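# Carry the golf-ball tray onto the empty stand

## Task

Transfer the tray, together with the two golf-ball boxes sitting on it, onto the stand that is currently empty. It counts as done only if the tray ends up resting flat on that stand, overhanging its edge by no more than a few centimetres, both boxes are still upright on the tray, and no ball has left its box. Finish by releasing the tray and pulling the grippers away.

## Robot and tools

Robot: two UR-style arms, left_arm and right_arm, each ending in a Robotiq 2F-85 two-finger gripper with a wrist camera (cam_left_wrist and cam_right_wrist, both 672x504). The left arm's base sits near (-0.074, +0.454, +0.182) m and the right arm's near (+0.013, -0.586, +0.182) m.

Frame: every position, orientation, velocity and offset uses the scene frame. Its origin is at table-top height halfway between the nominal bases; +x points out over the table, +z points up, and left_arm is on the +y side (image left/right does not follow these names). On each gripper, the fingers point along its own +z and open and shut along its own y. end_effector_position is the spot between the pads when they are shut; the fingertips extend about 19 mm past it when closed, about 6 mm when wide open. A camera block juts roughly 10 cm toward the gripper's +x.

execute_actions(actions, cameras): actions is a list of actions; each action is a table of 1 to 15 rows, one row per 1/30 s step; if fewer than 15 rows are given, the final row is repeated. Every row is one flat list of 18 numbers, each in [-1, 1], covering both arms even if one is idle: left dx, dy, dz, rx, ry, rz, gripper position, force_limit, speed, then the same nine for the right. dx..rz are offsets, not poses: they are measured from that arm's Hand target as it stood when the action began, along scene axes, with 1.0 = 0.6 m for dx, dy, dz and 1.0 = 180 degrees for the rotation vector rx, ry, rz (the turn is about the Hand target point). Each row counts from that same starting point, so rows do not add up within an action, but sending the same offset in a later action moves further. Six zeros re-request the current Hand target. Gripper position: +1 fully open (85 mm), about -0.8 pads touching, -1 keeps closing until blocked. force_limit and speed (both start at +1) set grip strength and finger speed (-1 about 20 mm/s, 0 about 85, +1 about 150). Always resend the gripper numbers you want kept; 0 is a real command. Images are returned for an empty actions list or when cameras names them (["all"] for both).

move(target, speed, blend, stop_force, zero, blocking, cameras): target is one 18-number row as above, or up to 15 such rows; all pose numbers are offsets from the Hand targets at the start of the move, never from the previous row. Paths are straight, end together, and are capped at 10 s. speed is top path speed in m/s (0.002 to 3.2, default 0.25; rotation up to twice that in rad/s), one value or one per target. blend is a corner radius in metres per target (0 means stop at each). stop_force, in N from 4 to 120, ends an arm's path when its wrist sensor feels that much push; unreliable for light, loose or rotating contacts, and omit it when backing off a surface. zero (with stop_force only) chooses whether to re-zero first. blocking=false returns after about 0.5 s while the move continues (not allowed with stop_force). Moves do not avoid obstacles; avoid paths near an arm's own base. The result adds a move: line: done, off_target, moving, held or fault, plus limits=paced (pose clipped) or limits=held (steps withheld).

wait(seconds 0 to 10) lets time pass under the last commands. stop brakes a running move (fingers keep moving). zoom_image(camera, region=[x0, y0, x1, y1] pixels, at most 504 by 504) enlarges part of the latest image. zero_wrist_force(arm) tares that wrist sensor. read_manual gives licence texts. finished_scene(scene) ends the current scene irreversibly; this task is scene 1.

Results: end_effector_position (m), end_effector_quat_wxyz, velocities; Hand target is the last commanded pose after clipping, which the gripper may sit short of; repeat or add the gap as an offset. Orientation commands are clipped to 32 degrees from the measured one per step. object_status: 0 moving, 1 blocked while opening, 2 blocked while closing (a real grip), 3 reached requested spot or pads met. position_measured is in counts: 3 open, 78 about 60 mm, 130 about 40 mm, 180 about 20 mm, 230 shut. Wrist force and torque are in the gripper's own axes, with a peak line since the last shown reading. Joint torques include the arm's own weight. "within noise" means the arm is still. Camera calibration lines appear when they change.

Avoid: anything falling or leaving the table; tipping the boxes or spilling balls; letting go of moving objects; fast impacts. A net external force near 150 N or a joint reaching its contact torque limit (wrist joints only about 40 N m, load weight included) stops that arm for 10 s; commanding even slightly into a firm surface can do this. Never let the arms or grippers squeeze or strike each other. Do not grip hard on something still resting on a support, and do not swing heavy loads fast. Holding loads or stretching out for long heats motors: MOTOR HOT appears near 70 °C, and at 85 °C the arm locks for 30 s or more.

Each tool is called after "Request:" in YAML: its name, and indented under it one key for each argument.

## Session

Request:
execute_actions:
  actions: []

Scene clock: 0.00 s.
left_arm: end_effector_position=(+0.0992, -0.2537, +0.1455) position_measured=3 object_status=3 end_effector_quat_wxyz=(-0.205, +0.691, -0.045, +0.692) | right_arm: end_effector_position=(+0.6128, -0.8266, +0.3910) position_measured=3 object_status=3 end_effector_quat_wxyz=(+0.006, +0.878, +0.459, +0.136)
Joint positions: left_arm=[-1.913 -0.676 1.716 -0.964 -0.583 0.29] | right_arm=[3.013 -1.559 -2.215 -0.714 1.728 2.017]
Joint velocities: within noise
Joint torques (N m): no reading
Wrist force (N): no reading
Wrist torque (N m): no reading
Wrist force, peak (N): no reading
Hand target: left_arm +0.0992, -0.2537, +0.1455; -0.205, +0.691, -0.045, +0.692 | right_arm +0.6128, -0.8266, +0.3910; +0.006, +0.878, +0.459, +0.136
Tool commands: left_gripper/position=+1.0 left_gripper/force_limit=+1.0 left_gripper/speed=+1.0 right_gripper/position=+1.0 right_gripper/force_limit=+1.0 right_gripper/speed=+1.0

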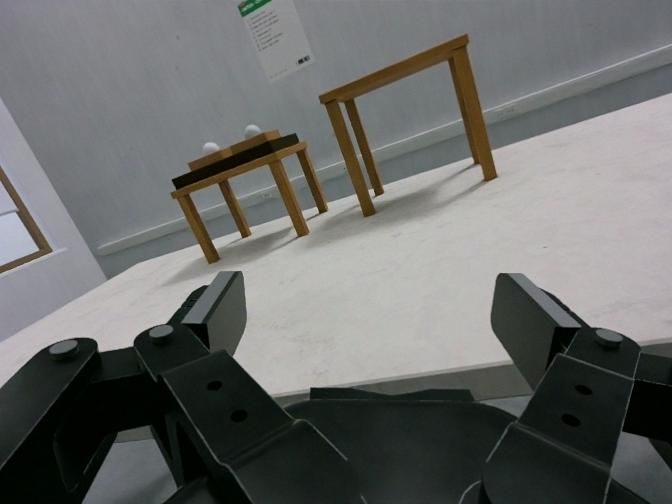

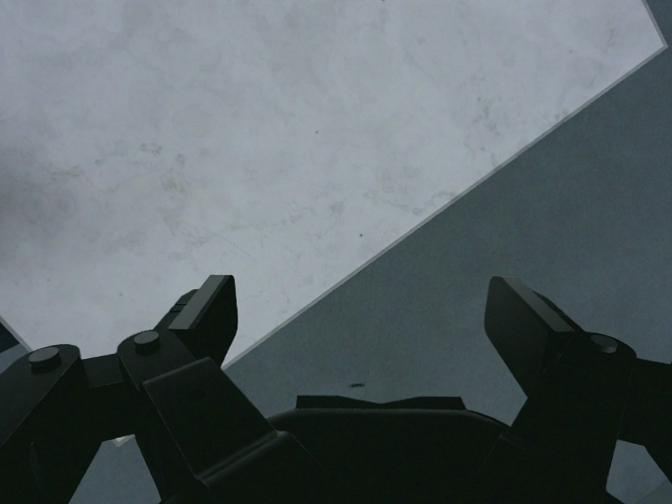

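Request:
zoom_image:
  camera: "cam_left_wrist"
  region: [150, 100, 350, 280]

Request:
zoom_image:
  camera: "cam_left_wrist"
  region: [300, 20, 520, 230]

Scaled by 2.520 from the camera's 672x504 image, which has a finer 960x720 frame.

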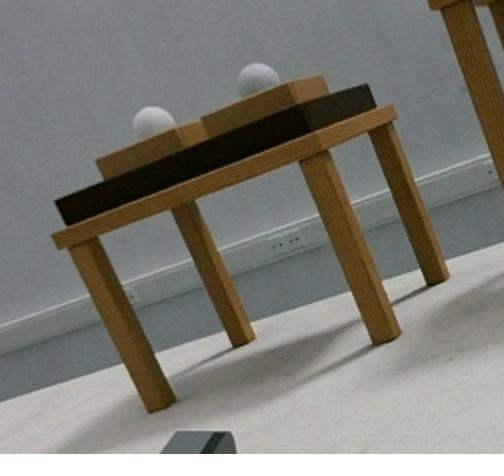

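Scaled by 2.291 from the camera's 672x504 image, which has a finer 960x720 frame.

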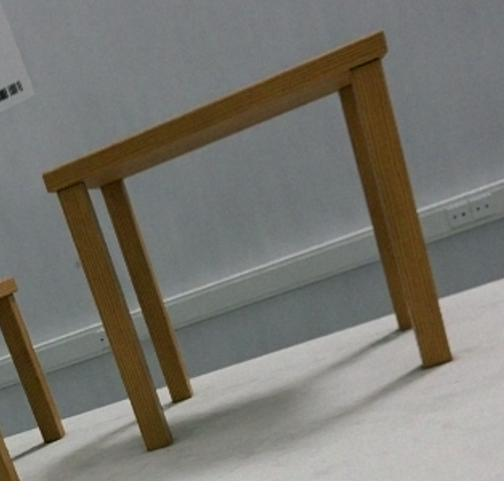

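Request:
move:
  target: [0.7347, 0.4728, 0.4575, -0.1377, 0.2741, -0.0184, 1, 1, 1, 0, 0, 0, 0, 0, 0, 1, 1, 1]
  speed: 0.4
  cameras: ["cam_left_wrist"]

Scene clock: 75.00 s.
left_arm: end_effector_position=(+0.5400, +0.0300, +0.4201) position_measured=3 object_status=3 end_effector_quat_wxyz=(+0.000, +0.940, +0.000, +0.342) | right_arm: end_effector_position=(+0.6128, -0.8266, +0.3910) position_measured=3 object_status=3 end_effector_quat_wxyz=(+0.006, +0.878, +0.459, +0.136)
Joint positions: left_arm=[-1.052 -1.5 2.231 -2.685 -0.971 2.193] | right_arm=[3.013 -1.559 -2.215 -0.714 1.728 2.017]
Joint torques (N m): left_arm=[13.11 -55.68 -44.93 -8.64 -1.51 3.74] | right_arm=[0.98 45.27 40.94 5.25 0.13 -0.05]
Wrist force (N): left_arm=[-0.2 0.1 -0.7] | right_arm=[0.3 -0.1 0.1]
Wrist torque (N m): left_arm=[-0.01 0.22 0.13] | right_arm=[-0.01 -0.06 0.00]
Wrist force, peak (N): left_arm=[2.7 -1.3 -0.7] | right_arm=[-0.1 0.3 0.4]
Hand target: left_arm +0.5400, +0.0300, +0.4200; +0.000, +0.940, +0.000, +0.342 | right_arm +0.6128, -0.8266, +0.3910; +0.006, +0.878, +0.459, +0.136
Off the commanded pose: left_arm 0.000 m, 0 deg | right_arm 0.000 m, 0 deg.
move: done
camera_calibration:
cam_left_wrist: T_world_to_cam=[[-0.00743156, -0.99993, -0.00921075, 0.0479715], [-0.938414, 0.0101556, -0.345364, 0.671641], [0.345434, 0.0060769, -0.938423, 0.334104], [0, 0, 0, 1]] pos_world=[0.515223, 0.0391169, 0.545933]
Images, in order (width x height): cam_left_wrist 672x504.

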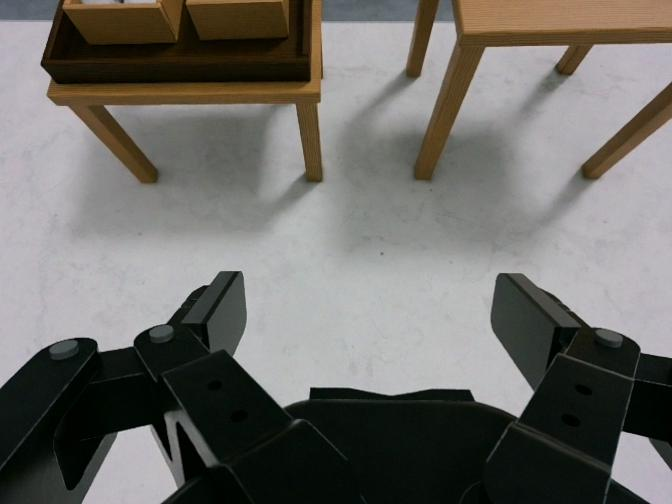

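Request:
move:
  target: [0.42, 0.30, 0.29, 0, 0, 0, 1, 1, 1, 0, 0, 0, 0, 0, 0, 1, 1, 1]
  speed: 0.4
  cameras: ["cam_left_wrist"]

Scene clock: 79.87 s.
left_arm: end_effector_position=(+0.7918, +0.2099, +0.5940) position_measured=3 object_status=3 end_effector_quat_wxyz=(+0.000, +0.940, +0.000, +0.342) | right_arm: end_effector_position=(+0.6128, -0.8266, +0.3910) position_measured=3 object_status=3 end_effector_quat_wxyz=(+0.006, +0.878, +0.459, +0.136)
Joint positions: left_arm=[-0.569 -1.436 1.845 -2.59 -1.207 2.672] | right_arm=[3.013 -1.559 -2.215 -0.714 1.728 2.017]
Joint torques (N m): left_arm=[14.51 -38.29 -52.77 -2.04 -1.19 4.78] | right_arm=[0.69 46.01 41.15 5.16 0.06 -0.19]
Wrist force (N): left_arm=[-0.5 0.7 -0.6] | right_arm=[0.0 0.1 0.1]
Wrist torque (N m): left_arm=[0.11 0.30 0.16] | right_arm=[0.01 0.00 0.00]
Wrist force, peak (N): left_arm=[-2.6 1.6 -0.9] | right_arm=[0.5 -0.3 0.0]
Hand target: left_arm +0.7920, +0.2100, +0.5940; +0.000, +0.940, +0.000, +0.342 | right_arm +0.6128, -0.8266, +0.3910; +0.006, +0.878, +0.459, +0.136
Off the commanded pose: left_arm 0.000 m, 0 deg | right_arm 0.000 m, 0 deg.
move: done
camera_calibration:
cam_left_wrist: T_world_to_cam=[[-0.00768864, -0.999929, -0.00908913, 0.231541], [-0.938456, 0.0103541, -0.345243, 0.966159], [0.345312, 0.0058753, -0.938469, 0.409357], [0, 0, 0, 1]] pos_world=[0.767122, 0.219116, 0.719833]
Images, in order (width x height): cam_left_wrist 672x504.

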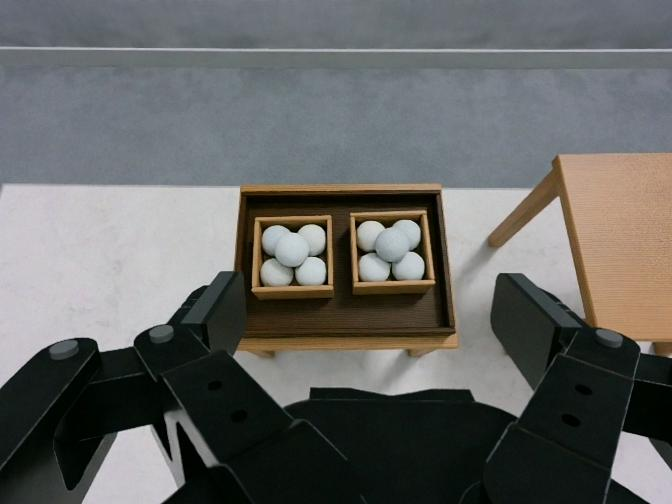

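Request:
zoom_image:
  camera: "cam_left_wrist"
  region: [220, 170, 470, 365]

Scaled by 2.016 from the camera's 672x504 image, which has a finer 960x720 frame.

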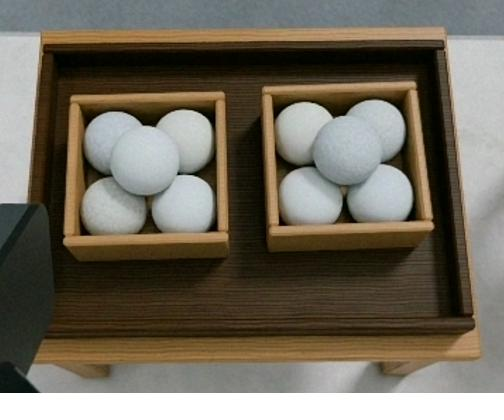

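Request:
move:
  target: [0, 0, 0, 0, 0, 0, 1, 1, 1, 0.279, 0.828, 0.382, 0.1082, -0.1148, -0.2857, 1, 1, 1]
  speed: 0.4
  cameras: ["cam_right_wrist"]

Scene clock: 163.63 s.
left_arm: end_effector_position=(+0.7920, +0.2100, +0.5940) position_measured=3 object_status=3 end_effector_quat_wxyz=(+0.000, +0.940, +0.000, +0.342) | right_arm: end_effector_position=(+0.7801, -0.3299, +0.6202) position_measured=3 object_status=3 end_effector_quat_wxyz=(+0.000, +0.940, +0.000, +0.342)
Joint positions: left_arm=[-0.569 -1.436 1.845 -2.59 -1.207 2.672] | right_arm=[3.882 -1.536 -1.968 -0.633 1.151 3.705]
Joint torques (N m): left_arm=[15.85 -37.79 -52.28 -1.54 -1.6 3.6] | right_arm=[24.12 30.12 53.9 2.37 -4.21 1.79]
Wrist force (N): left_arm=[-0.6 0.0 -0.4] | right_arm=[-0.9 0.3 -0.7]
Wrist torque (N m): left_arm=[-0.01 0.30 0.16] | right_arm=[0.06 0.10 -0.21]
Wrist force, peak (N): left_arm=[-1.0 0.8 -1.1] | right_arm=[0.1 -2.1 -1.2]
Hand target: left_arm +0.7920, +0.2100, +0.5940; +0.000, +0.940, +0.000, +0.342 | right_arm +0.7802, -0.3298, +0.6202; +0.000, +0.940, -0.001, +0.342
Off the commanded pose: left_arm 0.000 m, 0 deg | right_arm 0.000 m, 0 deg.
move: done
camera_calibration:
cam_right_wrist: T_world_to_cam=[[-0.000893791, -1, -0.000139914, -0.31948], [-0.93818, 0.000886968, -0.346148, 0.967903], [0.346148, -0.000178119, -0.93818, 0.441021], [0, 0, 0, 1]] pos_world=[0.755123, -0.32026, 0.74875]
Images, in order (width x height): cam_right_wrist 672x504.

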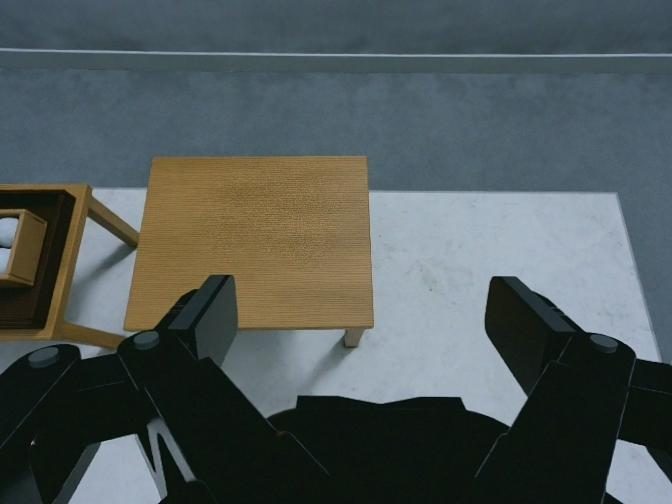

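Request:
move:
  target: [0.3683, 0.2367, -0.29, 0, 0.2222, 0, 1, 1, 1, 0.1547, 0.6763, -0.3337, 0, 0.2222, 0, 1, 1, 1]
  speed: 0.3
  cameras: ["all"]

Scene clock: 201.00 s.
left_arm: end_effector_position=(+1.0129, +0.3520, +0.4201) position_measured=3 object_status=3 end_effector_quat_wxyz=(+0.000, +1.000, +0.000, +0.000) | right_arm: end_effector_position=(+0.8729, +0.0759, +0.4201) position_measured=3 object_status=3 end_effector_quat_wxyz=(+0.000, +1.000, -0.001, +0.000)
Joint positions: left_arm=[-0.237 -0.859 1.077 -1.788 -1.57 2.888] | right_arm=[4.01 -2.269 -1.099 -1.344 1.571 3.96]
Joint torques (N m): left_arm=[17.67 -82.78 -54.23 -0.66 -2.45 3.52] | right_arm=[14.07 95.1 55.29 1.44 2.83 -0.42]
Wrist force (N): left_arm=[-0.7 1.0 -1.4] | right_arm=[0.6 0.4 0.3]
Wrist torque (N m): left_arm=[0.11 0.38 0.21] | right_arm=[0.06 -0.07 -0.15]
Wrist force, peak (N): left_arm=[-1.5 1.0 -2.5] | right_arm=[-1.4 2.0 -1.7]
Hand target: left_arm +1.0130, +0.3520, +0.4200; +0.000, +1.000, +0.000, +0.000 | right_arm +0.8730, +0.0760, +0.4200; +0.000, +1.000, -0.001, +0.000
Off the commanded pose: left_arm 0.000 m, 0 deg | right_arm 0.000 m, 0 deg.
move: done
camera_calibration:
cam_left_wrist: T_world_to_cam=[[-0.0117329, -0.999929, -0.00202255, 0.374779], [-0.940884, 0.0103552, 0.338572, 0.827357], [-0.338527, 0.00587541, -0.940938, 0.862764], [0, 0, 0, 1]] pos_world=[1.07491, 0.361116, 0.532446]
cam_right_wrist: T_world_to_cam=[[-0.00102218, -0.999999, 0.0006626, 0.0861426], [-0.941264, 0.00118588, 0.33767, 0.70075], [-0.337671, -0.000278523, -0.941264, 0.819388], [0, 0, 0, 1]] pos_world=[0.936362, 0.0855397, 0.534581]

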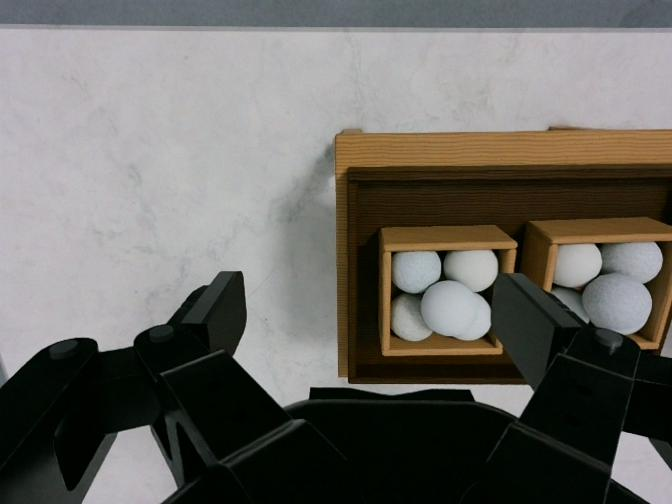

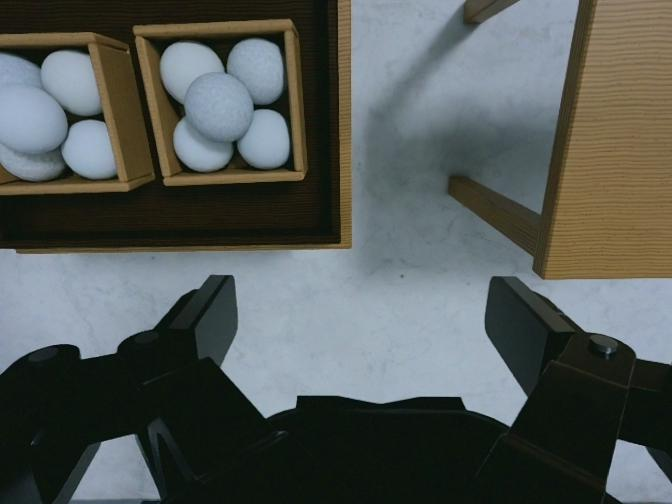

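Request:
zoom_image:
  camera: "cam_left_wrist"
  region: [320, 120, 540, 270]

Request:
zoom_image:
  camera: "cam_left_wrist"
  region: [320, 250, 540, 400]

Request:
zoom_image:
  camera: "cam_right_wrist"
  region: [220, 130, 370, 270]

Scaled by 2.291 from the camera's 672x504 image, which has a finer 960x720 frame.

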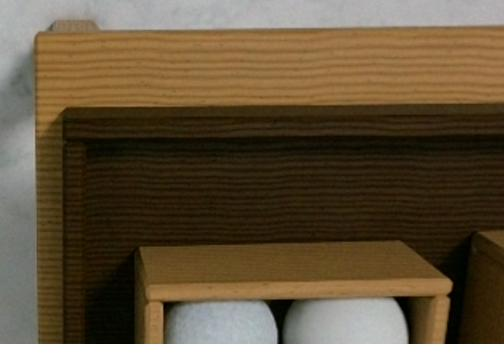

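Scaled by 2.291 from the camera's 672x504 image, which has a finer 960x720 frame.

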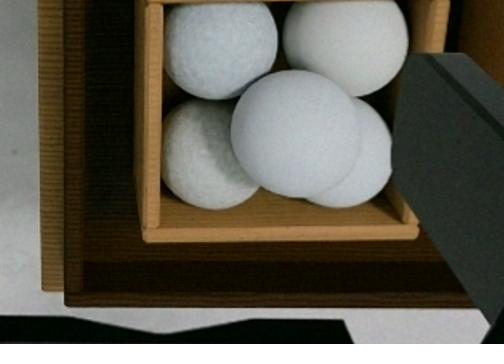

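Scaled by 3.360 from the camera's 672x504 image, which has a finer 960x720 frame.

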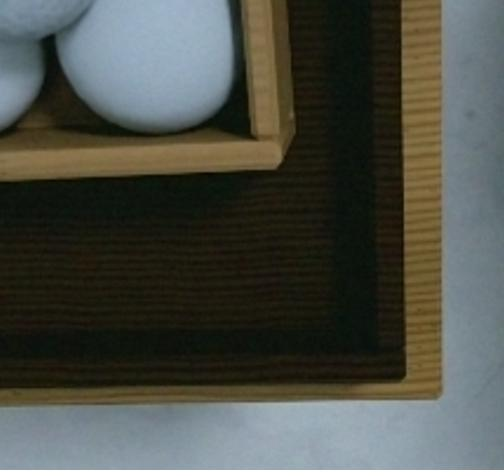

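Request:
move:
  target: [-0.02, -0.005, -0.2167, 0, 0, 0, -0.167, 0, 0, -0.01, 0.0183, -0.2167, 0, 0, 0, -0.167, 0, 0]
  speed: 0.15
  cameras: ["all"]

Scene clock: 247.00 s.
left_arm: end_effector_position=(+1.0010, +0.3490, +0.2903) position_measured=150 object_status=3 end_effector_quat_wxyz=(+0.000, +1.000, +0.000, +0.000) | right_arm: end_effector_position=(+0.8670, +0.0869, +0.2903) position_measured=150 object_status=3 end_effector_quat_wxyz=(+0.000, +1.000, -0.001, +0.000)
Joint positions: left_arm=[-0.243 -0.807 1.223 -1.987 -1.57 2.883] | right_arm=[4.021 -2.345 -1.205 -1.162 1.571 3.971]
Joint torques (N m): left_arm=[-12.61 -86.87 -40.58 -7.34 2.09 -1.84] | right_arm=[22.36 95.69 38.46 7.53 -0.61 1.77]
Wrist force (N): left_arm=[-1.6 0.8 -1.8] | right_arm=[0.6 0.5 0.6]
Wrist torque (N m): left_arm=[0.08 0.56 0.20] | right_arm=[0.06 -0.07 -0.15]
Wrist force, peak (N): left_arm=[-1.0 1.0 -3.1] | right_arm=[0.3 0.4 2.0]
Hand target: left_arm +1.0010, +0.3490, +0.2900; +0.000, +1.000, +0.000, +0.000 | right_arm +0.8670, +0.0869, +0.2900; +0.000, +1.000, -0.001, +0.000
Off the commanded pose: left_arm 0.000 m, 0 deg | right_arm 0.000 m, 0 deg.
move: done
camera_calibration:
cam_left_wrist: T_world_to_cam=[[-0.0116979, -0.99993, -0.00192528, 0.3714], [-0.940777, 0.0103534, 0.338868, 0.859904], [-0.338824, 0.00577531, -0.940832, 0.736928], [0, 0, 0, 1]] pos_world=[1.06301, 0.358215, 0.402646]
cam_right_wrist: T_world_to_cam=[[-0.00102285, -0.999999, 0.000662896, 0.097223], [-0.941189, 0.00118667, 0.337879, 0.738859], [-0.33788, -0.000278312, -0.941189, 0.695386], [0, 0, 0, 1]] pos_world=[0.930462, 0.0965397, 0.404781]

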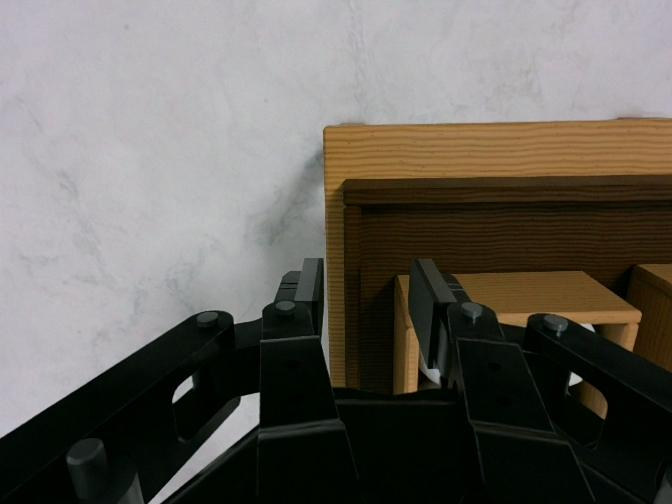

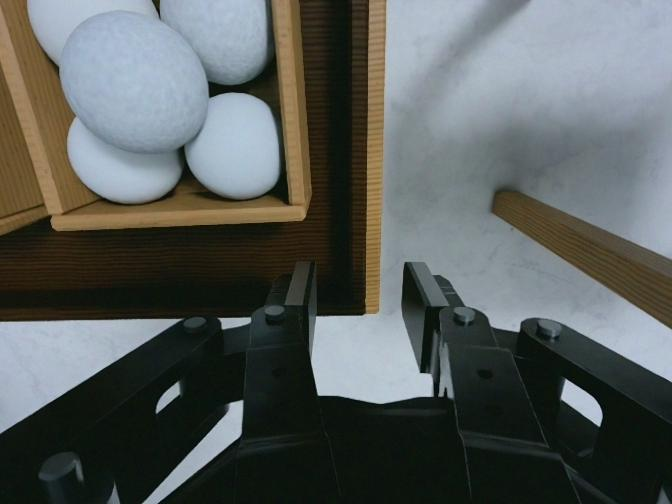

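Request:
zoom_image:
  camera: "cam_left_wrist"
  region: [300, 160, 450, 310]

Request:
zoom_image:
  camera: "cam_right_wrist"
  region: [280, 180, 430, 330]

Scaled by 3.360 from the camera's 672x504 image, which has a finer 960x720 frame.

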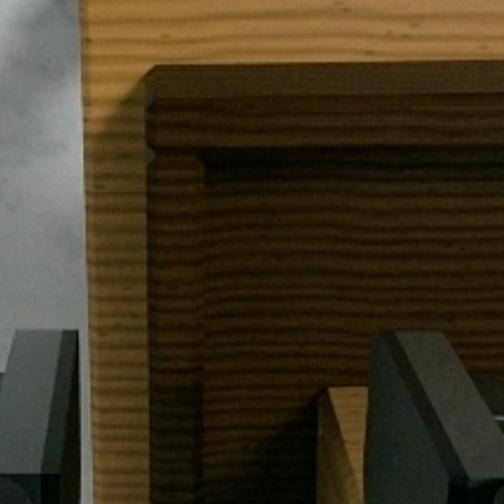

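Scaled by 3.360 from the camera's 672x504 image, which has a finer 960x720 frame.

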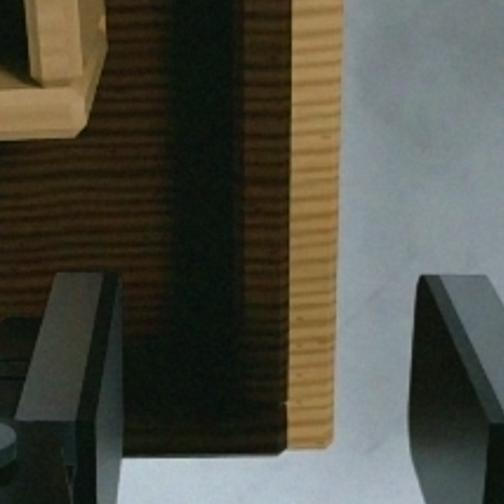

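Request:
move:
  target: [0.0008, 0.0062, -0.075, 0, 0, 0, -0.167, 0, 0, -0.0017, -0.0022, -0.075, 0, 0, 0, -0.167, 0, 0]
  speed: 0.08
  cameras: ["all"]

Scene clock: 285.27 s.
left_arm: end_effector_position=(+1.0015, +0.3527, +0.2454) position_measured=150 object_status=3 end_effector_quat_wxyz=(+0.000, +1.000, +0.000, +0.000) | right_arm: end_effector_position=(+0.8659, +0.0857, +0.2453) position_measured=150 object_status=3 end_effector_quat_wxyz=(+0.000, +1.000, -0.001, +0.000)
Joint positions: left_arm=[-0.239 -0.773 1.249 -2.047 -1.57 2.886] | right_arm=[4.021 -2.376 -1.235 -1.101 1.571 3.971]
Joint torques (N m): left_arm=[15.99 -84.81 -38.37 -7.16 2.15 1.92] | right_arm=[-11.98 100.52 36.36 7.79 -1.73 -0.92]
Wrist force (N): left_arm=[-1.2 0.9 -1.5] | right_arm=[0.5 0.3 0.5]
Wrist torque (N m): left_arm=[0.07 0.47 0.22] | right_arm=[0.02 -0.04 -0.16]
Wrist force, peak (N): left_arm=[-0.5 1.0 -2.5] | right_arm=[0.4 0.6 1.3]
Hand target: left_arm +1.0015, +0.3527, +0.2450; +0.000, +1.000, +0.000, +0.000 | right_arm +0.8660, +0.0856, +0.2450; +0.000, +1.000, -0.001, +0.000
Off the commanded pose: left_arm 0.000 m, 0 deg | right_arm 0.000 m, 0 deg.
move: done
camera_calibration:
cam_left_wrist: T_world_to_cam=[[-0.0117333, -0.999929, -0.00202032, 0.37509], [-0.940808, 0.0103551, 0.338781, 0.875522], [-0.338736, 0.00587575, -0.940863, 0.694679], [0, 0, 0, 1]] pos_world=[1.06341, 0.361916, 0.357746]
cam_right_wrist: T_world_to_cam=[[-0.000988884, -0.999999, 0.000756953, 0.0959864], [-0.941189, 0.00118649, 0.337879, 0.752996], [-0.33788, -0.000378312, -0.941189, 0.652764], [0, 0, 0, 1]] pos_world=[0.929362, 0.0953398, 0.359881]

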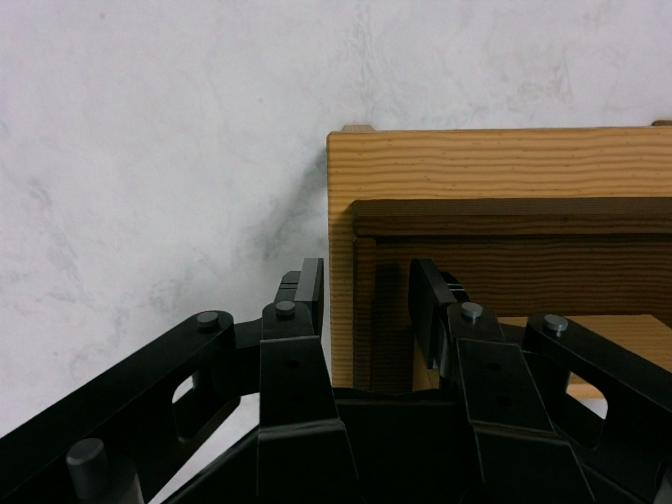

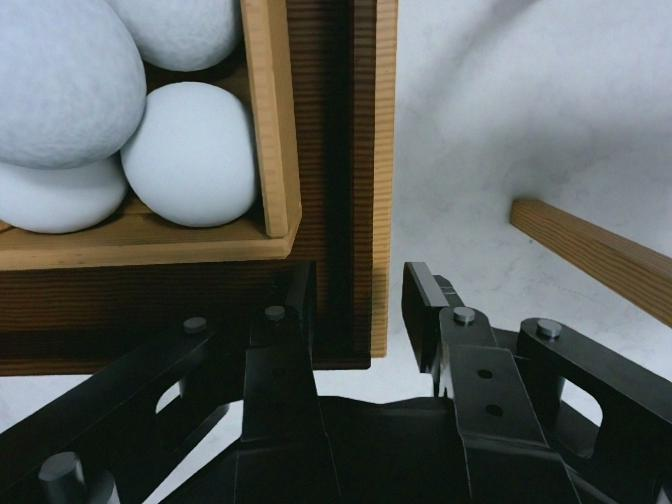

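Request:
zoom_image:
  camera: "cam_left_wrist"
  region: [310, 190, 460, 340]

Request:
zoom_image:
  camera: "cam_right_wrist"
  region: [280, 220, 430, 370]

Scaled by 3.360 from the camera's 672x504 image, which has a finer 960x720 frame.

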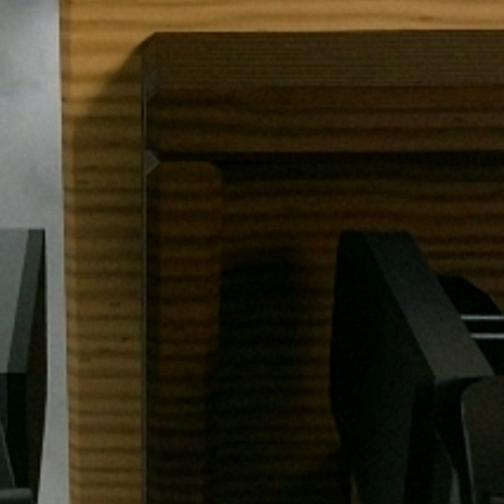

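Scaled by 3.360 from the camera's 672x504 image, which has a finer 960x720 frame.

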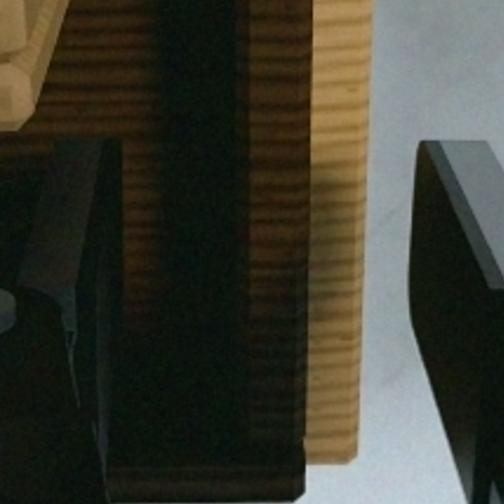

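Request:
move:
  target: [0, 0.0025, -0.0417, 0, 0, 0, -0.167, 0, 0, 0, -0.0007, -0.0417, 0, 0, 0, -0.167, 0, 0]
  speed: 0.012
  stop_force: 5

Scene clock: 302.60 s.
left_arm: end_effector_position=(+1.0015, +0.3537, +0.2292) position_measured=150 object_status=3 end_effector_quat_wxyz=(+0.000, +1.000, +0.000, +0.000) | right_arm: end_effector_position=(+0.8660, +0.0853, +0.2291) position_measured=150 object_status=3 end_effector_quat_wxyz=(+0.000, +1.000, -0.001, +0.000)
Joint positions: left_arm=[-0.238 -0.76 1.257 -2.067 -1.57 2.887] | right_arm=[4.021 -2.388 -1.243 -1.08 1.571 3.971]
Joint torques (N m): left_arm=[0.67 -110.75 -46.87 -0.51 2.12 -1.03] | right_arm=[-10.41 131.99 44.45 1.1 -1.83 -0.37]
Wrist force (N): left_arm=[0.1 0.7 -4.8] | right_arm=[2.0 -0.6 -6.5]
Wrist torque (N m): left_arm=[-0.04 0.44 0.20] | right_arm=[0.21 -0.04 -0.13]
Wrist force, peak (N): left_arm=[-4.5 -0.9 -16.0] | right_arm=[-1.8 2.4 -20.3]
Hand target: left_arm +1.0015, +0.3537, +0.2292; +0.000, +1.000, +0.000, +0.000 (not the last commanded pose) | right_arm +0.8660, +0.0854, +0.2291; +0.000, +1.000, -0.001, +0.000 (not the last commanded pose)
Off the commanded pose: left_arm 0.009 m, 0 deg | right_arm 0.009 m, 0 deg.
move: contact (left_arm, right_arm)

Request:
move:
  target:
    - [0, 0, 0.0075, 0, 0, 0, -0.167, 0, 0, 0, 0, 0.0075, 0, 0, 0, -0.167, 0, 0]
    - [0, 0, 0.0075, 0, 0, 0, -1, 0, -1, 0, 0, 0.0075, 0, 0, 0, -1, 0, -1]
  speed: 0.05
  cameras: ["all"]

Scene clock: 309.80 s.
left_arm: end_effector_position=(+1.0015, +0.3537, +0.2338) position_measured=213 object_status=0 end_effector_quat_wxyz=(+0.000, +1.000, +0.000, +0.000) | right_arm: end_effector_position=(+0.8659, +0.0853, +0.2336) position_measured=213 object_status=0 end_effector_quat_wxyz=(+0.000, +1.000, -0.001, +0.000)
Joint positions: left_arm=[-0.238 -0.764 1.255 -2.061 -1.57 2.887] | right_arm=[4.021 -2.385 -1.241 -1.086 1.571 3.971]
Joint torques (N m): left_arm=[-10.36 -111.65 -46.6 -0.63 0.87 -1.77] | right_arm=[11.26 130.88 51.14 5.22 -2.04 0.86]
Wrist force (N): left_arm=[1.4 -1.6 -1.8] | right_arm=[-5.9 5.0 -6.3]
Wrist torque (N m): left_arm=[-0.05 0.51 -0.28] | right_arm=[0.23 -0.19 -0.77]
Wrist force, peak (N): left_arm=[-0.6 0.7 -5.1] | right_arm=[-6.1 5.2 -6.5]
Hand target: left_arm +1.0015, +0.3537, +0.2337; +0.000, +1.000, +0.000, +0.000 | right_arm +0.8660, +0.0854, +0.2336; +0.000, +1.000, -0.001, +0.000
Off the commanded pose: left_arm 0.000 m, 0 deg | right_arm 0.000 m, 0 deg.
move: done
camera_calibration:
cam_left_wrist: T_world_to_cam=[[-0.0117333, -0.999929, -0.00202032, 0.375968], [-0.940808, 0.0103551, 0.338781, 0.879536], [-0.338736, 0.00587575, -0.940863, 0.683794], [0, 0, 0, 1]] pos_world=[1.06351, 0.362816, 0.346146]
cam_right_wrist: T_world_to_cam=[[-0.00108293, -0.999999, 0.000790912, 0.0957707], [-0.941188, 0.00128647, 0.33788, 0.757034], [-0.337881, -0.000378497, -0.941189, 0.641787], [0, 0, 0, 1]] pos_world=[0.929462, 0.0950396, 0.34818]

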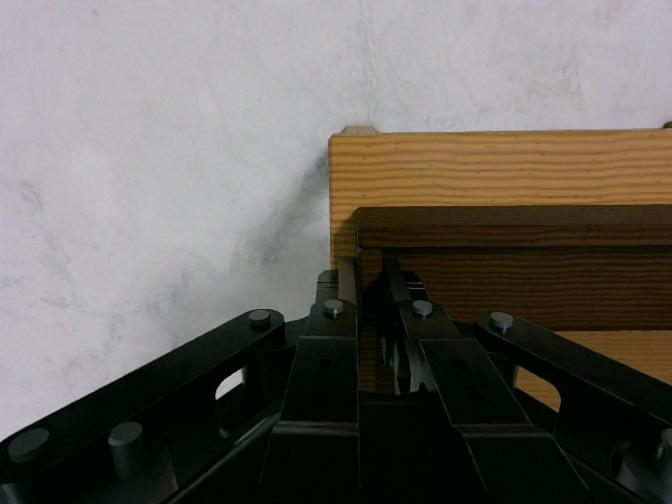

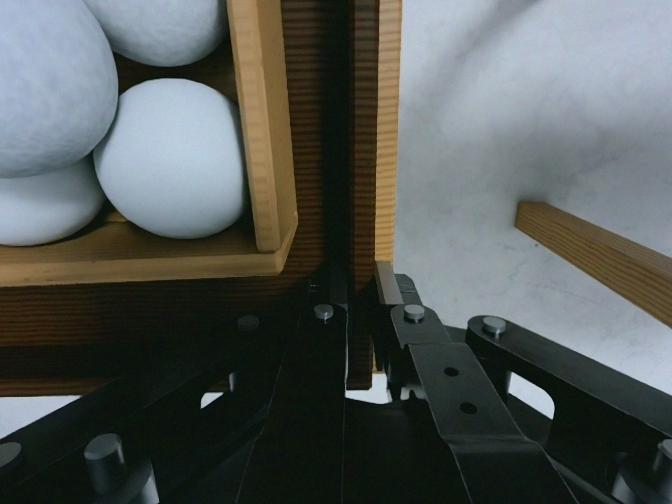

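Request:
wait:
  seconds: 0.5
  cameras: ["all"]

Scene clock: 312.40 s.
left_arm: end_effector_position=(+1.0015, +0.3537, +0.2337) position_measured=213 object_status=2 end_effector_quat_wxyz=(+0.000, +1.000, +0.000, +0.000) | right_arm: end_effector_position=(+0.8660, +0.0854, +0.2336) position_measured=213 object_status=2 end_effector_quat_wxyz=(+0.000, +1.000, -0.001, +0.000)
Joint positions: left_arm=[-0.238 -0.764 1.255 -2.061 -1.57 2.887] | right_arm=[4.021 -2.385 -1.241 -1.086 1.571 3.971]
Joint torques (N m): left_arm=[-10.91 -95.4 -37.66 -0.66 -2.83 -1.84] | right_arm=[13.65 104.42 50.59 9.35 -1.76 0.8]
Wrist force (N): left_arm=[2.0 -1.7 -2.5] | right_arm=[-6.1 4.9 -6.1]
Wrist torque (N m): left_arm=[-0.06 0.43 -0.27] | right_arm=[0.21 -0.16 -0.76]
Wrist force, peak (N): left_arm=[2.5 -2.5 -2.9] | right_arm=[-6.3 5.0 -6.7]
Hand target: left_arm +1.0015, +0.3537, +0.2337; +0.000, +1.000, +0.000, +0.000 | right_arm +0.8660, +0.0854, +0.2336; +0.000, +1.000, -0.001, +0.000
Tool commands: left_gripper/position=-1.0 left_gripper/force_limit=+0.0 left_gripper/speed=-1.0 right_gripper/position=-1.0 right_gripper/force_limit=+0.0 right_gripper/speed=-1.0
Off the commanded pose: left_arm 0.000 m, 0 deg | right_arm 0.000 m, 0 deg.
wait: 0.50 s; at rest from the start
camera_calibration:
cam_left_wrist: T_world_to_cam=[[-0.0117333, -0.999929, -0.00202032, 0.375966], [-0.940808, 0.0103551, 0.338781, 0.879476], [-0.338736, 0.00587575, -0.940863, 0.683666], [0, 0, 0, 1]] pos_world=[1.06341, 0.362816, 0.346046]
cam_right_wrist: T_world_to_cam=[[-0.00111689, -0.999999, 0.000696856, 0.0958349], [-0.941188, 0.00128666, 0.33788, 0.757034], [-0.337881, -0.000278498, -0.941189, 0.641777], [0, 0, 0, 1]] pos_world=[0.929462, 0.0950395, 0.348181]

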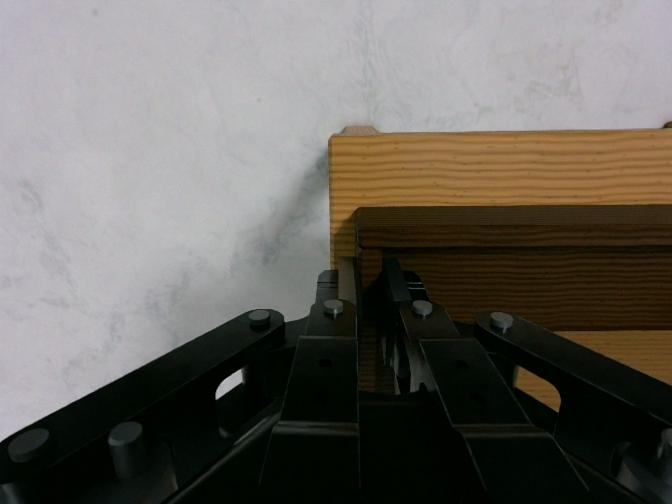

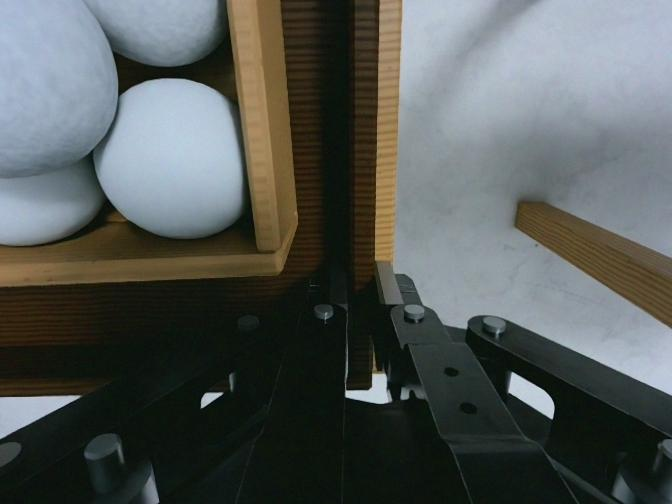

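Request:
move:
  target: [0, 0, 0.05, 0, 0, 0, -1, 0, -1, 0, 0, 0.05, 0, 0, 0, -1, 0, -1]
  speed: 0.05
  cameras: ["all"]

Scene clock: 317.37 s.
left_arm: end_effector_position=(+1.0015, +0.3537, +0.2634) position_measured=213 object_status=2 end_effector_quat_wxyz=(+0.000, +1.000, +0.000, +0.000) | right_arm: end_effector_position=(+0.8660, +0.0853, +0.2632) position_measured=213 object_status=2 end_effector_quat_wxyz=(+0.000, +1.000, -0.001, +0.000)
Joint positions: left_arm=[-0.238 -0.787 1.24 -2.023 -1.57 2.887] | right_arm=[4.021 -2.362 -1.226 -1.124 1.571 3.971]
Joint torques (N m): left_arm=[-8.64 -114.74 -51.08 -0.58 -2.07 -1.51] | right_arm=[12.08 145.18 59.59 3.84 -2.21 0.72]
Wrist force (N): left_arm=[5.1 -3.4 3.5] | right_arm=[-5.3 5.0 6.2]
Wrist torque (N m): left_arm=[-0.05 0.46 -0.21] | right_arm=[0.21 -0.07 -0.73]
Wrist force, peak (N): left_arm=[5.2 -4.7 3.5] | right_arm=[-6.3 5.2 -6.4]
Hand target: left_arm +1.0015, +0.3537, +0.2637; +0.000, +1.000, +0.000, +0.000 | right_arm +0.8660, +0.0854, +0.2636; +0.000, +1.000, -0.001, +0.000
Off the commanded pose: left_arm 0.000 m, 0 deg | right_arm 0.000 m, 0 deg.
move: done
camera_calibration:
cam_left_wrist: T_world_to_cam=[[-0.0117333, -0.999929, -0.00202032, 0.376026], [-0.940808, 0.0103551, 0.338781, 0.869414], [-0.338736, 0.00587575, -0.940863, 0.71161], [0, 0, 0, 1]] pos_world=[1.06341, 0.362816, 0.375746]
cam_right_wrist: T_world_to_cam=[[-0.00102285, -0.999999, 0.000662896, 0.0957399], [-0.941189, 0.00118667, 0.337879, 0.747042], [-0.33788, -0.000278312, -0.941189, 0.669636], [0, 0, 0, 1]] pos_world=[0.929462, 0.0950397, 0.377781]

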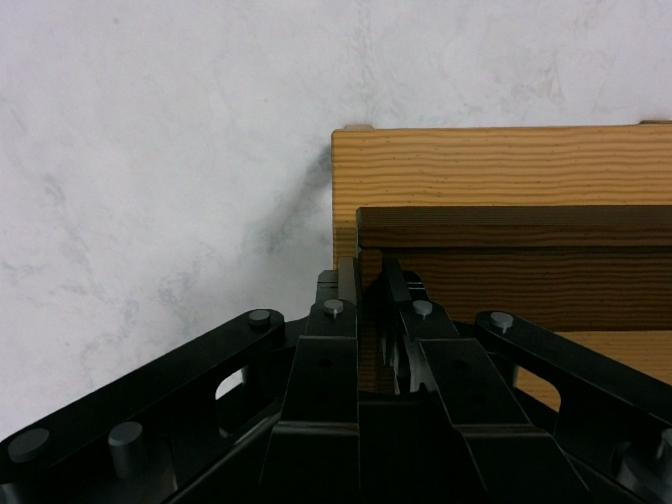

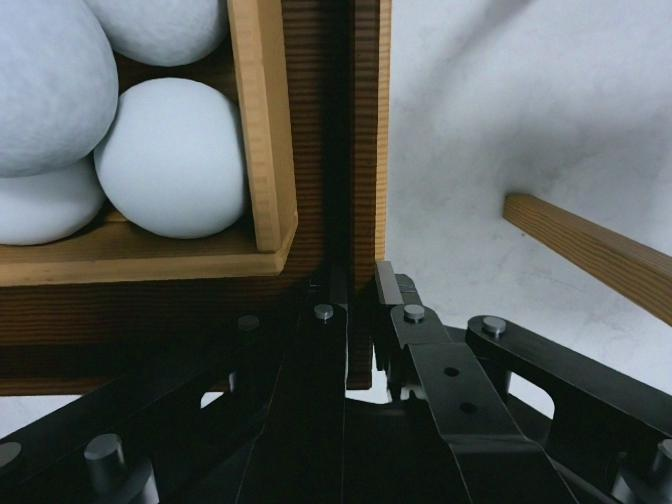

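Request:
move:
  target: [0, -0.1667, 0.1333, 0, 0, 0, -1, 0, -1, 0, -0.1667, 0.1333, 0, 0, 0, -1, 0, -1]
  speed: 0.1

Scene clock: 334.23 s.
left_arm: end_effector_position=(+1.0014, +0.2540, +0.3435) position_measured=213 object_status=2 end_effector_quat_wxyz=(+0.000, +1.000, +0.000, +0.000) | right_arm: end_effector_position=(+0.8660, -0.0143, +0.3433) position_measured=213 object_status=2 end_effector_quat_wxyz=(+0.000, +1.000, -0.001, +0.000)
Joint positions: left_arm=[-0.327 -0.818 1.143 -1.896 -1.57 2.798] | right_arm=[3.954 -2.213 -1.336 -1.163 1.571 3.904]
Joint torques (N m): left_arm=[-19.05 -117.67 -54.53 -0.29 -3.69 -2.68] | right_arm=[-19.48 136.02 44.74 3.85 -1.82 -1.34]
Wrist force (N): left_arm=[4.7 -2.2 3.3] | right_arm=[-5.7 3.1 6.5]
Wrist torque (N m): left_arm=[-0.20 0.55 -0.22] | right_arm=[0.12 -0.13 -0.58]
Wrist force, peak (N): left_arm=[8.2 -6.3 4.5] | right_arm=[-8.2 7.8 6.0]
Hand target: left_arm +1.0015, +0.2537, +0.3437; +0.000, +1.000, +0.000, +0.000 | right_arm +0.8660, -0.0147, +0.3436; +0.000, +1.000, -0.001, +0.000
Off the commanded pose: left_arm 0.000 m, 0 deg | right_arm 0.000 m, 0 deg.
move: done

Request:
move:
  target: [0.0117, -0.2833, 0, 0, 0, 0, -1, 0, -1, 0.0117, -0.2833, 0, 0, 0, 0, -1, 0, -1]
  speed: 0.12

Request:
move:
  target: [0.0117, -0.275, 0, 0, 0, 0, -1, 0, -1, 0.0117, -0.275, 0, 0, 0, 0, -1, 0, -1]
  speed: 0.12
  cameras: ["all"]

Scene clock: 339.90 s.
left_arm: end_effector_position=(+1.0084, +0.0839, +0.3437) position_measured=213 object_status=2 end_effector_quat_wxyz=(+0.000, +1.000, +0.000, +0.000) | right_arm: end_effector_position=(+0.8730, -0.1844, +0.3436) position_measured=213 object_status=2 end_effector_quat_wxyz=(+0.000, +1.000, -0.001, +0.000)
Joint positions: left_arm=[-0.466 -0.727 0.979 -1.823 -1.57 2.66] | right_arm=[3.814 -2.096 -1.53 -1.087 1.571 3.764]
Joint torques (N m): left_arm=[-22.13 -96.46 -55.92 -0.45 -3.31 -2.73] | right_arm=[-18.28 122.12 44.13 10.33 1.22 -1.1]
Wrist force (N): left_arm=[4.2 -2.2 3.0] | right_arm=[-4.4 3.7 7.1]
Wrist torque (N m): left_arm=[-0.18 0.31 -0.01] | right_arm=[0.01 -0.08 -0.43]
Wrist force, peak (N): left_arm=[8.6 -10.5 3.7] | right_arm=[-9.5 11.3 6.7]
Hand target: left_arm +1.0085, +0.0837, +0.3437; +0.000, +1.000, +0.000, +0.000 | right_arm +0.8730, -0.1846, +0.3436; +0.000, +1.000, -0.001, +0.000
Off the commanded pose: left_arm 0.000 m, 0 deg | right_arm 0.000 m, 0 deg.
move: done

Scene clock: 341.97 s.
left_arm: end_effector_position=(+1.0155, -0.0812, +0.3437) position_measured=213 object_status=2 end_effector_quat_wxyz=(+0.000, +1.000, +0.000, +0.000) | right_arm: end_effector_position=(+0.8800, -0.3495, +0.3436) position_measured=213 object_status=2 end_effector_quat_wxyz=(+0.000, +1.000, -0.001, +0.000)
Joint positions: left_arm=[-0.584 -0.574 0.694 -1.69 -1.57 2.542] | right_arm=[3.654 -2.022 -1.645 -1.045 1.571 3.604]
Joint torques (N m): left_arm=[-15.63 -102.55 -58.22 -0.88 -2.52 -2.73] | right_arm=[-21.53 119.21 40.68 9.35 2.22 -1.07]
Wrist force (N): left_arm=[1.6 1.4 1.9] | right_arm=[-2.1 0.3 7.6]
Wrist torque (N m): left_arm=[-0.25 0.24 0.11] | right_arm=[-0.05 -0.04 -0.31]
Wrist force, peak (N): left_arm=[5.6 -4.0 2.7] | right_arm=[-4.9 6.2 8.1]
Hand target: left_arm +1.0155, -0.0813, +0.3437; +0.000, +1.000, +0.000, +0.000 | right_arm +0.8800, -0.3496, +0.3436; +0.000, +1.000, -0.001, +0.000
Off the commanded pose: left_arm 0.000 m, 0 deg | right_arm 0.000 m, 0 deg.
move: done
camera_calibration:
cam_left_wrist: T_world_to_cam=[[-0.0117331, -0.999929, -0.00202192, -0.0584146], [-0.94084, 0.0103549, 0.338692, 0.860053], [-0.338647, 0.00587621, -0.940895, 0.794411], [0, 0, 0, 1]] pos_world=[1.07751, -0.0719843, 0.456046]
cam_right_wrist: T_world_to_cam=[[-0.000988084, -0.999999, 0.000757421, -0.339275], [-0.9412, 0.00118588, 0.337847, 0.733629], [-0.337848, -0.000379064, -0.941201, 0.749764], [0, 0, 0, 1]] pos_world=[0.943462, -0.33986, 0.458081]

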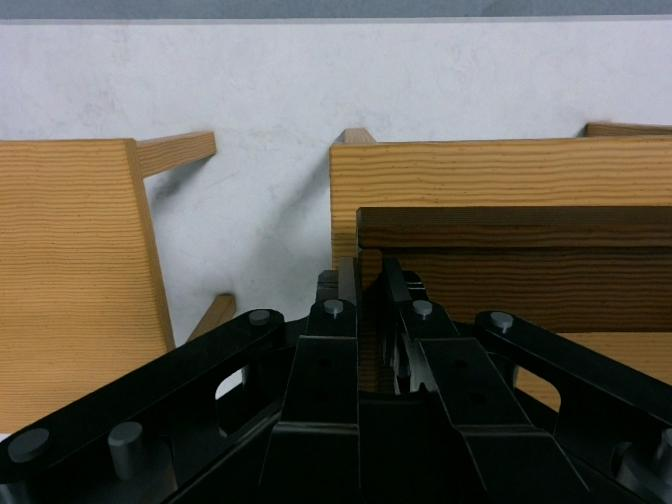

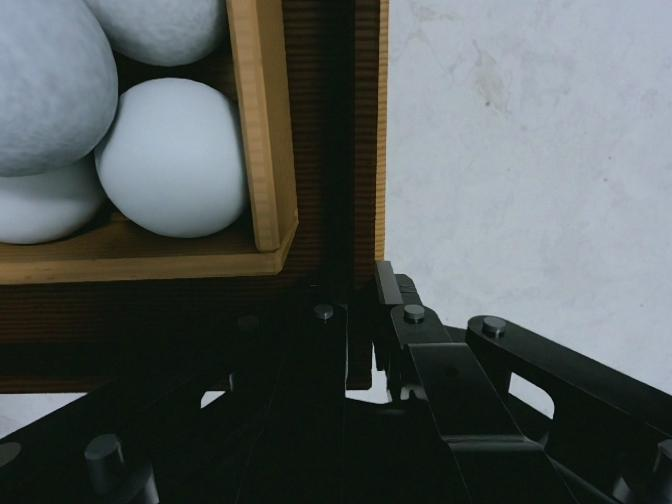

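Request:
move:
  target: [0, 0, -0.0417, 0, 0, 0, -1, 0, -1, 0, 0, -0.0417, 0, 0, 0, -1, 0, -1]
  speed: 0.06

Request:
move:
  target: [0, 0, -0.05, 0, 0, 0, -1, 0, -1, 0, 0, -0.05, 0, 0, 0, -1, 0, -1]
  speed: 0.012
  stop_force: 4.5
  cameras: ["all"]

Scene clock: 356.67 s.
left_arm: end_effector_position=(+1.0155, -0.0813, +0.3190) position_measured=213 object_status=2 end_effector_quat_wxyz=(+0.000, +1.000, +0.000, +0.000) end_effector_velocity=(+0.001, +0.000, -0.002) end_effector_angular_velocity=(-0.001, -0.001, +0.002) | right_arm: end_effector_position=(+0.8800, -0.3497, +0.3189) position_measured=213 object_status=2 end_effector_quat_wxyz=(+0.000, +1.000, -0.001, +0.000)
Joint positions: left_arm=[-0.584 -0.565 0.721 -1.726 -1.57 2.542] | right_arm=[3.654 -2.043 -1.663 -1.006 1.571 3.604]
Joint velocities: left_arm=[0.001 0.001 0.003 -0.005 0 -0.001] | right_arm=[within noise]
Joint torques (N m): left_arm=[-11.2 -103.25 -43.65 -7.27 -1.34 -2.66] | right_arm=[-15.32 77.24 41.46 10.07 1.88 -0.86]
Wrist force (N): left_arm=[2.3 0.1 2.2] | right_arm=[-3.2 1.5 7.5]
Wrist torque (N m): left_arm=[-0.19 0.37 0.04] | right_arm=[-0.09 -0.03 -0.37]
Wrist force, peak (N): left_arm=[1.2 3.1 2.8] | right_arm=[-2.0 -1.0 8.4]
Hand target: left_arm +1.0155, -0.0813, +0.3187; +0.000, +1.000, +0.000, +0.000 | right_arm +0.8800, -0.3496, +0.3186; +0.000, +1.000, -0.001, +0.000
Off the commanded pose: left_arm 0.000 m, 0 deg | right_arm 0.000 m, 0 deg.
move: done

Scene clock: 359.17 s.
left_arm: end_effector_position=(+1.0155, -0.0813, +0.3074) position_measured=213 object_status=2 end_effector_quat_wxyz=(+0.000, +1.000, +0.000, +0.000) | right_arm: end_effector_position=(+0.8800, -0.3497, +0.3059) position_measured=213 object_status=2 end_effector_quat_wxyz=(+0.000, +1.000, -0.001, +0.000)
Joint positions: left_arm=[-0.584 -0.561 0.732 -1.742 -1.57 2.542] | right_arm=[3.654 -2.055 -1.672 -0.986 1.571 3.604]
Joint torques (N m): left_arm=[-11 -124.26 -55.75 -0.62 0.68 -2.55] | right_arm=[-10.38 110.16 46.35 1.81 1.29 -0.97]
Wrist force (N): left_arm=[1.9 0.7 2.3] | right_arm=[-0.4 0.7 -1.0]
Wrist torque (N m): left_arm=[-0.18 0.50 0.07] | right_arm=[-0.02 0.13 -0.37]
Wrist force, peak (N): left_arm=[1.4 -1.3 -7.7] | right_arm=[-11.2 7.5 -20.8]
Hand target: left_arm +1.0155, -0.0813, +0.3075; +0.000, +1.000, +0.000, +0.000 (not the last commanded pose) | right_arm +0.8800, -0.3497, +0.3059; +0.000, +1.000, -0.001, +0.000 (not the last commanded pose)
Off the commanded pose: left_arm 0.019 m, 0 deg | right_arm 0.017 m, 0 deg.
move: contact (left_arm, right_arm)
camera_calibration:
cam_left_wrist: T_world_to_cam=[[-0.0117322, -0.999929, -0.00201921, -0.0586901], [-0.940777, 0.0103538, 0.338869, 0.872206], [-0.338824, 0.0058753, -0.940831, 0.760421], [0, 0, 0, 1]] pos_world=[1.07751, -0.0721843, 0.419746]
cam_right_wrist: T_world_to_cam=[[-0.00111689, -0.999999, 0.000696856, -0.3392], [-0.941188, 0.00128666, 0.33788, 0.746341], [-0.337881, -0.000278498, -0.941189, 0.714435], [0, 0, 0, 1]] pos_world=[0.943462, -0.339961, 0.420481]

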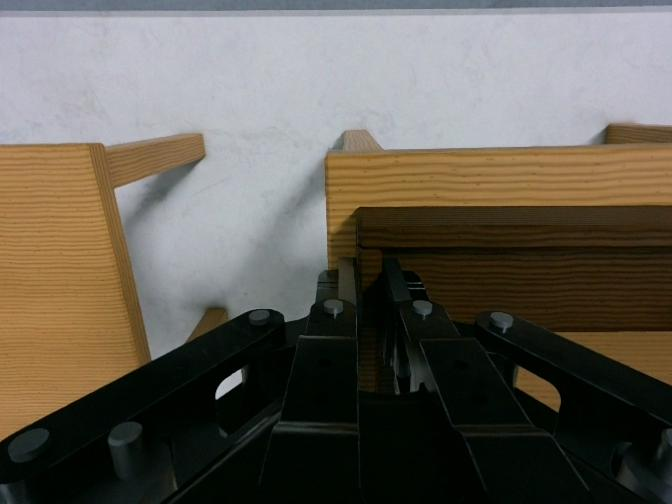

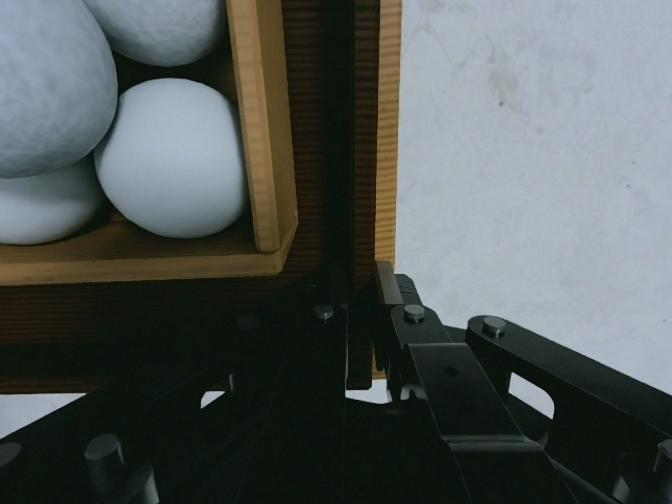

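Request:
move:
  target: [0, 0, -0.0067, 0, 0, 0, -1, 0, -1, 0, 0, 0, 0, 0, 0, -1, 0, -1]
  speed: 0.005
  stop_force: 4.5

Scene clock: 363.00 s.
left_arm: end_effector_position=(+1.0155, -0.0813, +0.3073) position_measured=213 object_status=2 end_effector_quat_wxyz=(+0.000, +1.000, +0.000, +0.000) | right_arm: end_effector_position=(+0.8800, -0.3497, +0.3059) position_measured=213 object_status=2 end_effector_quat_wxyz=(+0.000, +1.000, -0.001, +0.000)
Joint positions: left_arm=[-0.584 -0.561 0.732 -1.743 -1.57 2.542] | right_arm=[3.654 -2.055 -1.672 -0.986 1.571 3.604]
Joint torques (N m): left_arm=[-10.55 -114.49 -49.9 -0.69 0.5 -2.88] | right_arm=[-9.7 111.06 47.03 4.27 1.31 -0.83]
Wrist force (N): left_arm=[-1.2 -0.3 -7.7] | right_arm=[-2.1 -0.8 0.0]
Wrist torque (N m): left_arm=[-0.12 0.38 0.05] | right_arm=[-0.01 0.08 -0.34]
Wrist force, peak (N): left_arm=[-1.2 -0.7 -8.0] | right_arm=[-2.6 -0.8 -0.4]
Hand target: left_arm +1.0155, -0.0813, +0.3073; +0.000, +1.000, +0.000, +0.000 (not the last commanded pose) | right_arm +0.8800, -0.3497, +0.3059; +0.000, +1.000, -0.001, +0.000
Off the commanded pose: left_arm 0.004 m, 0 deg | right_arm 0.000 m, 0 deg.
move: contact (left_arm)


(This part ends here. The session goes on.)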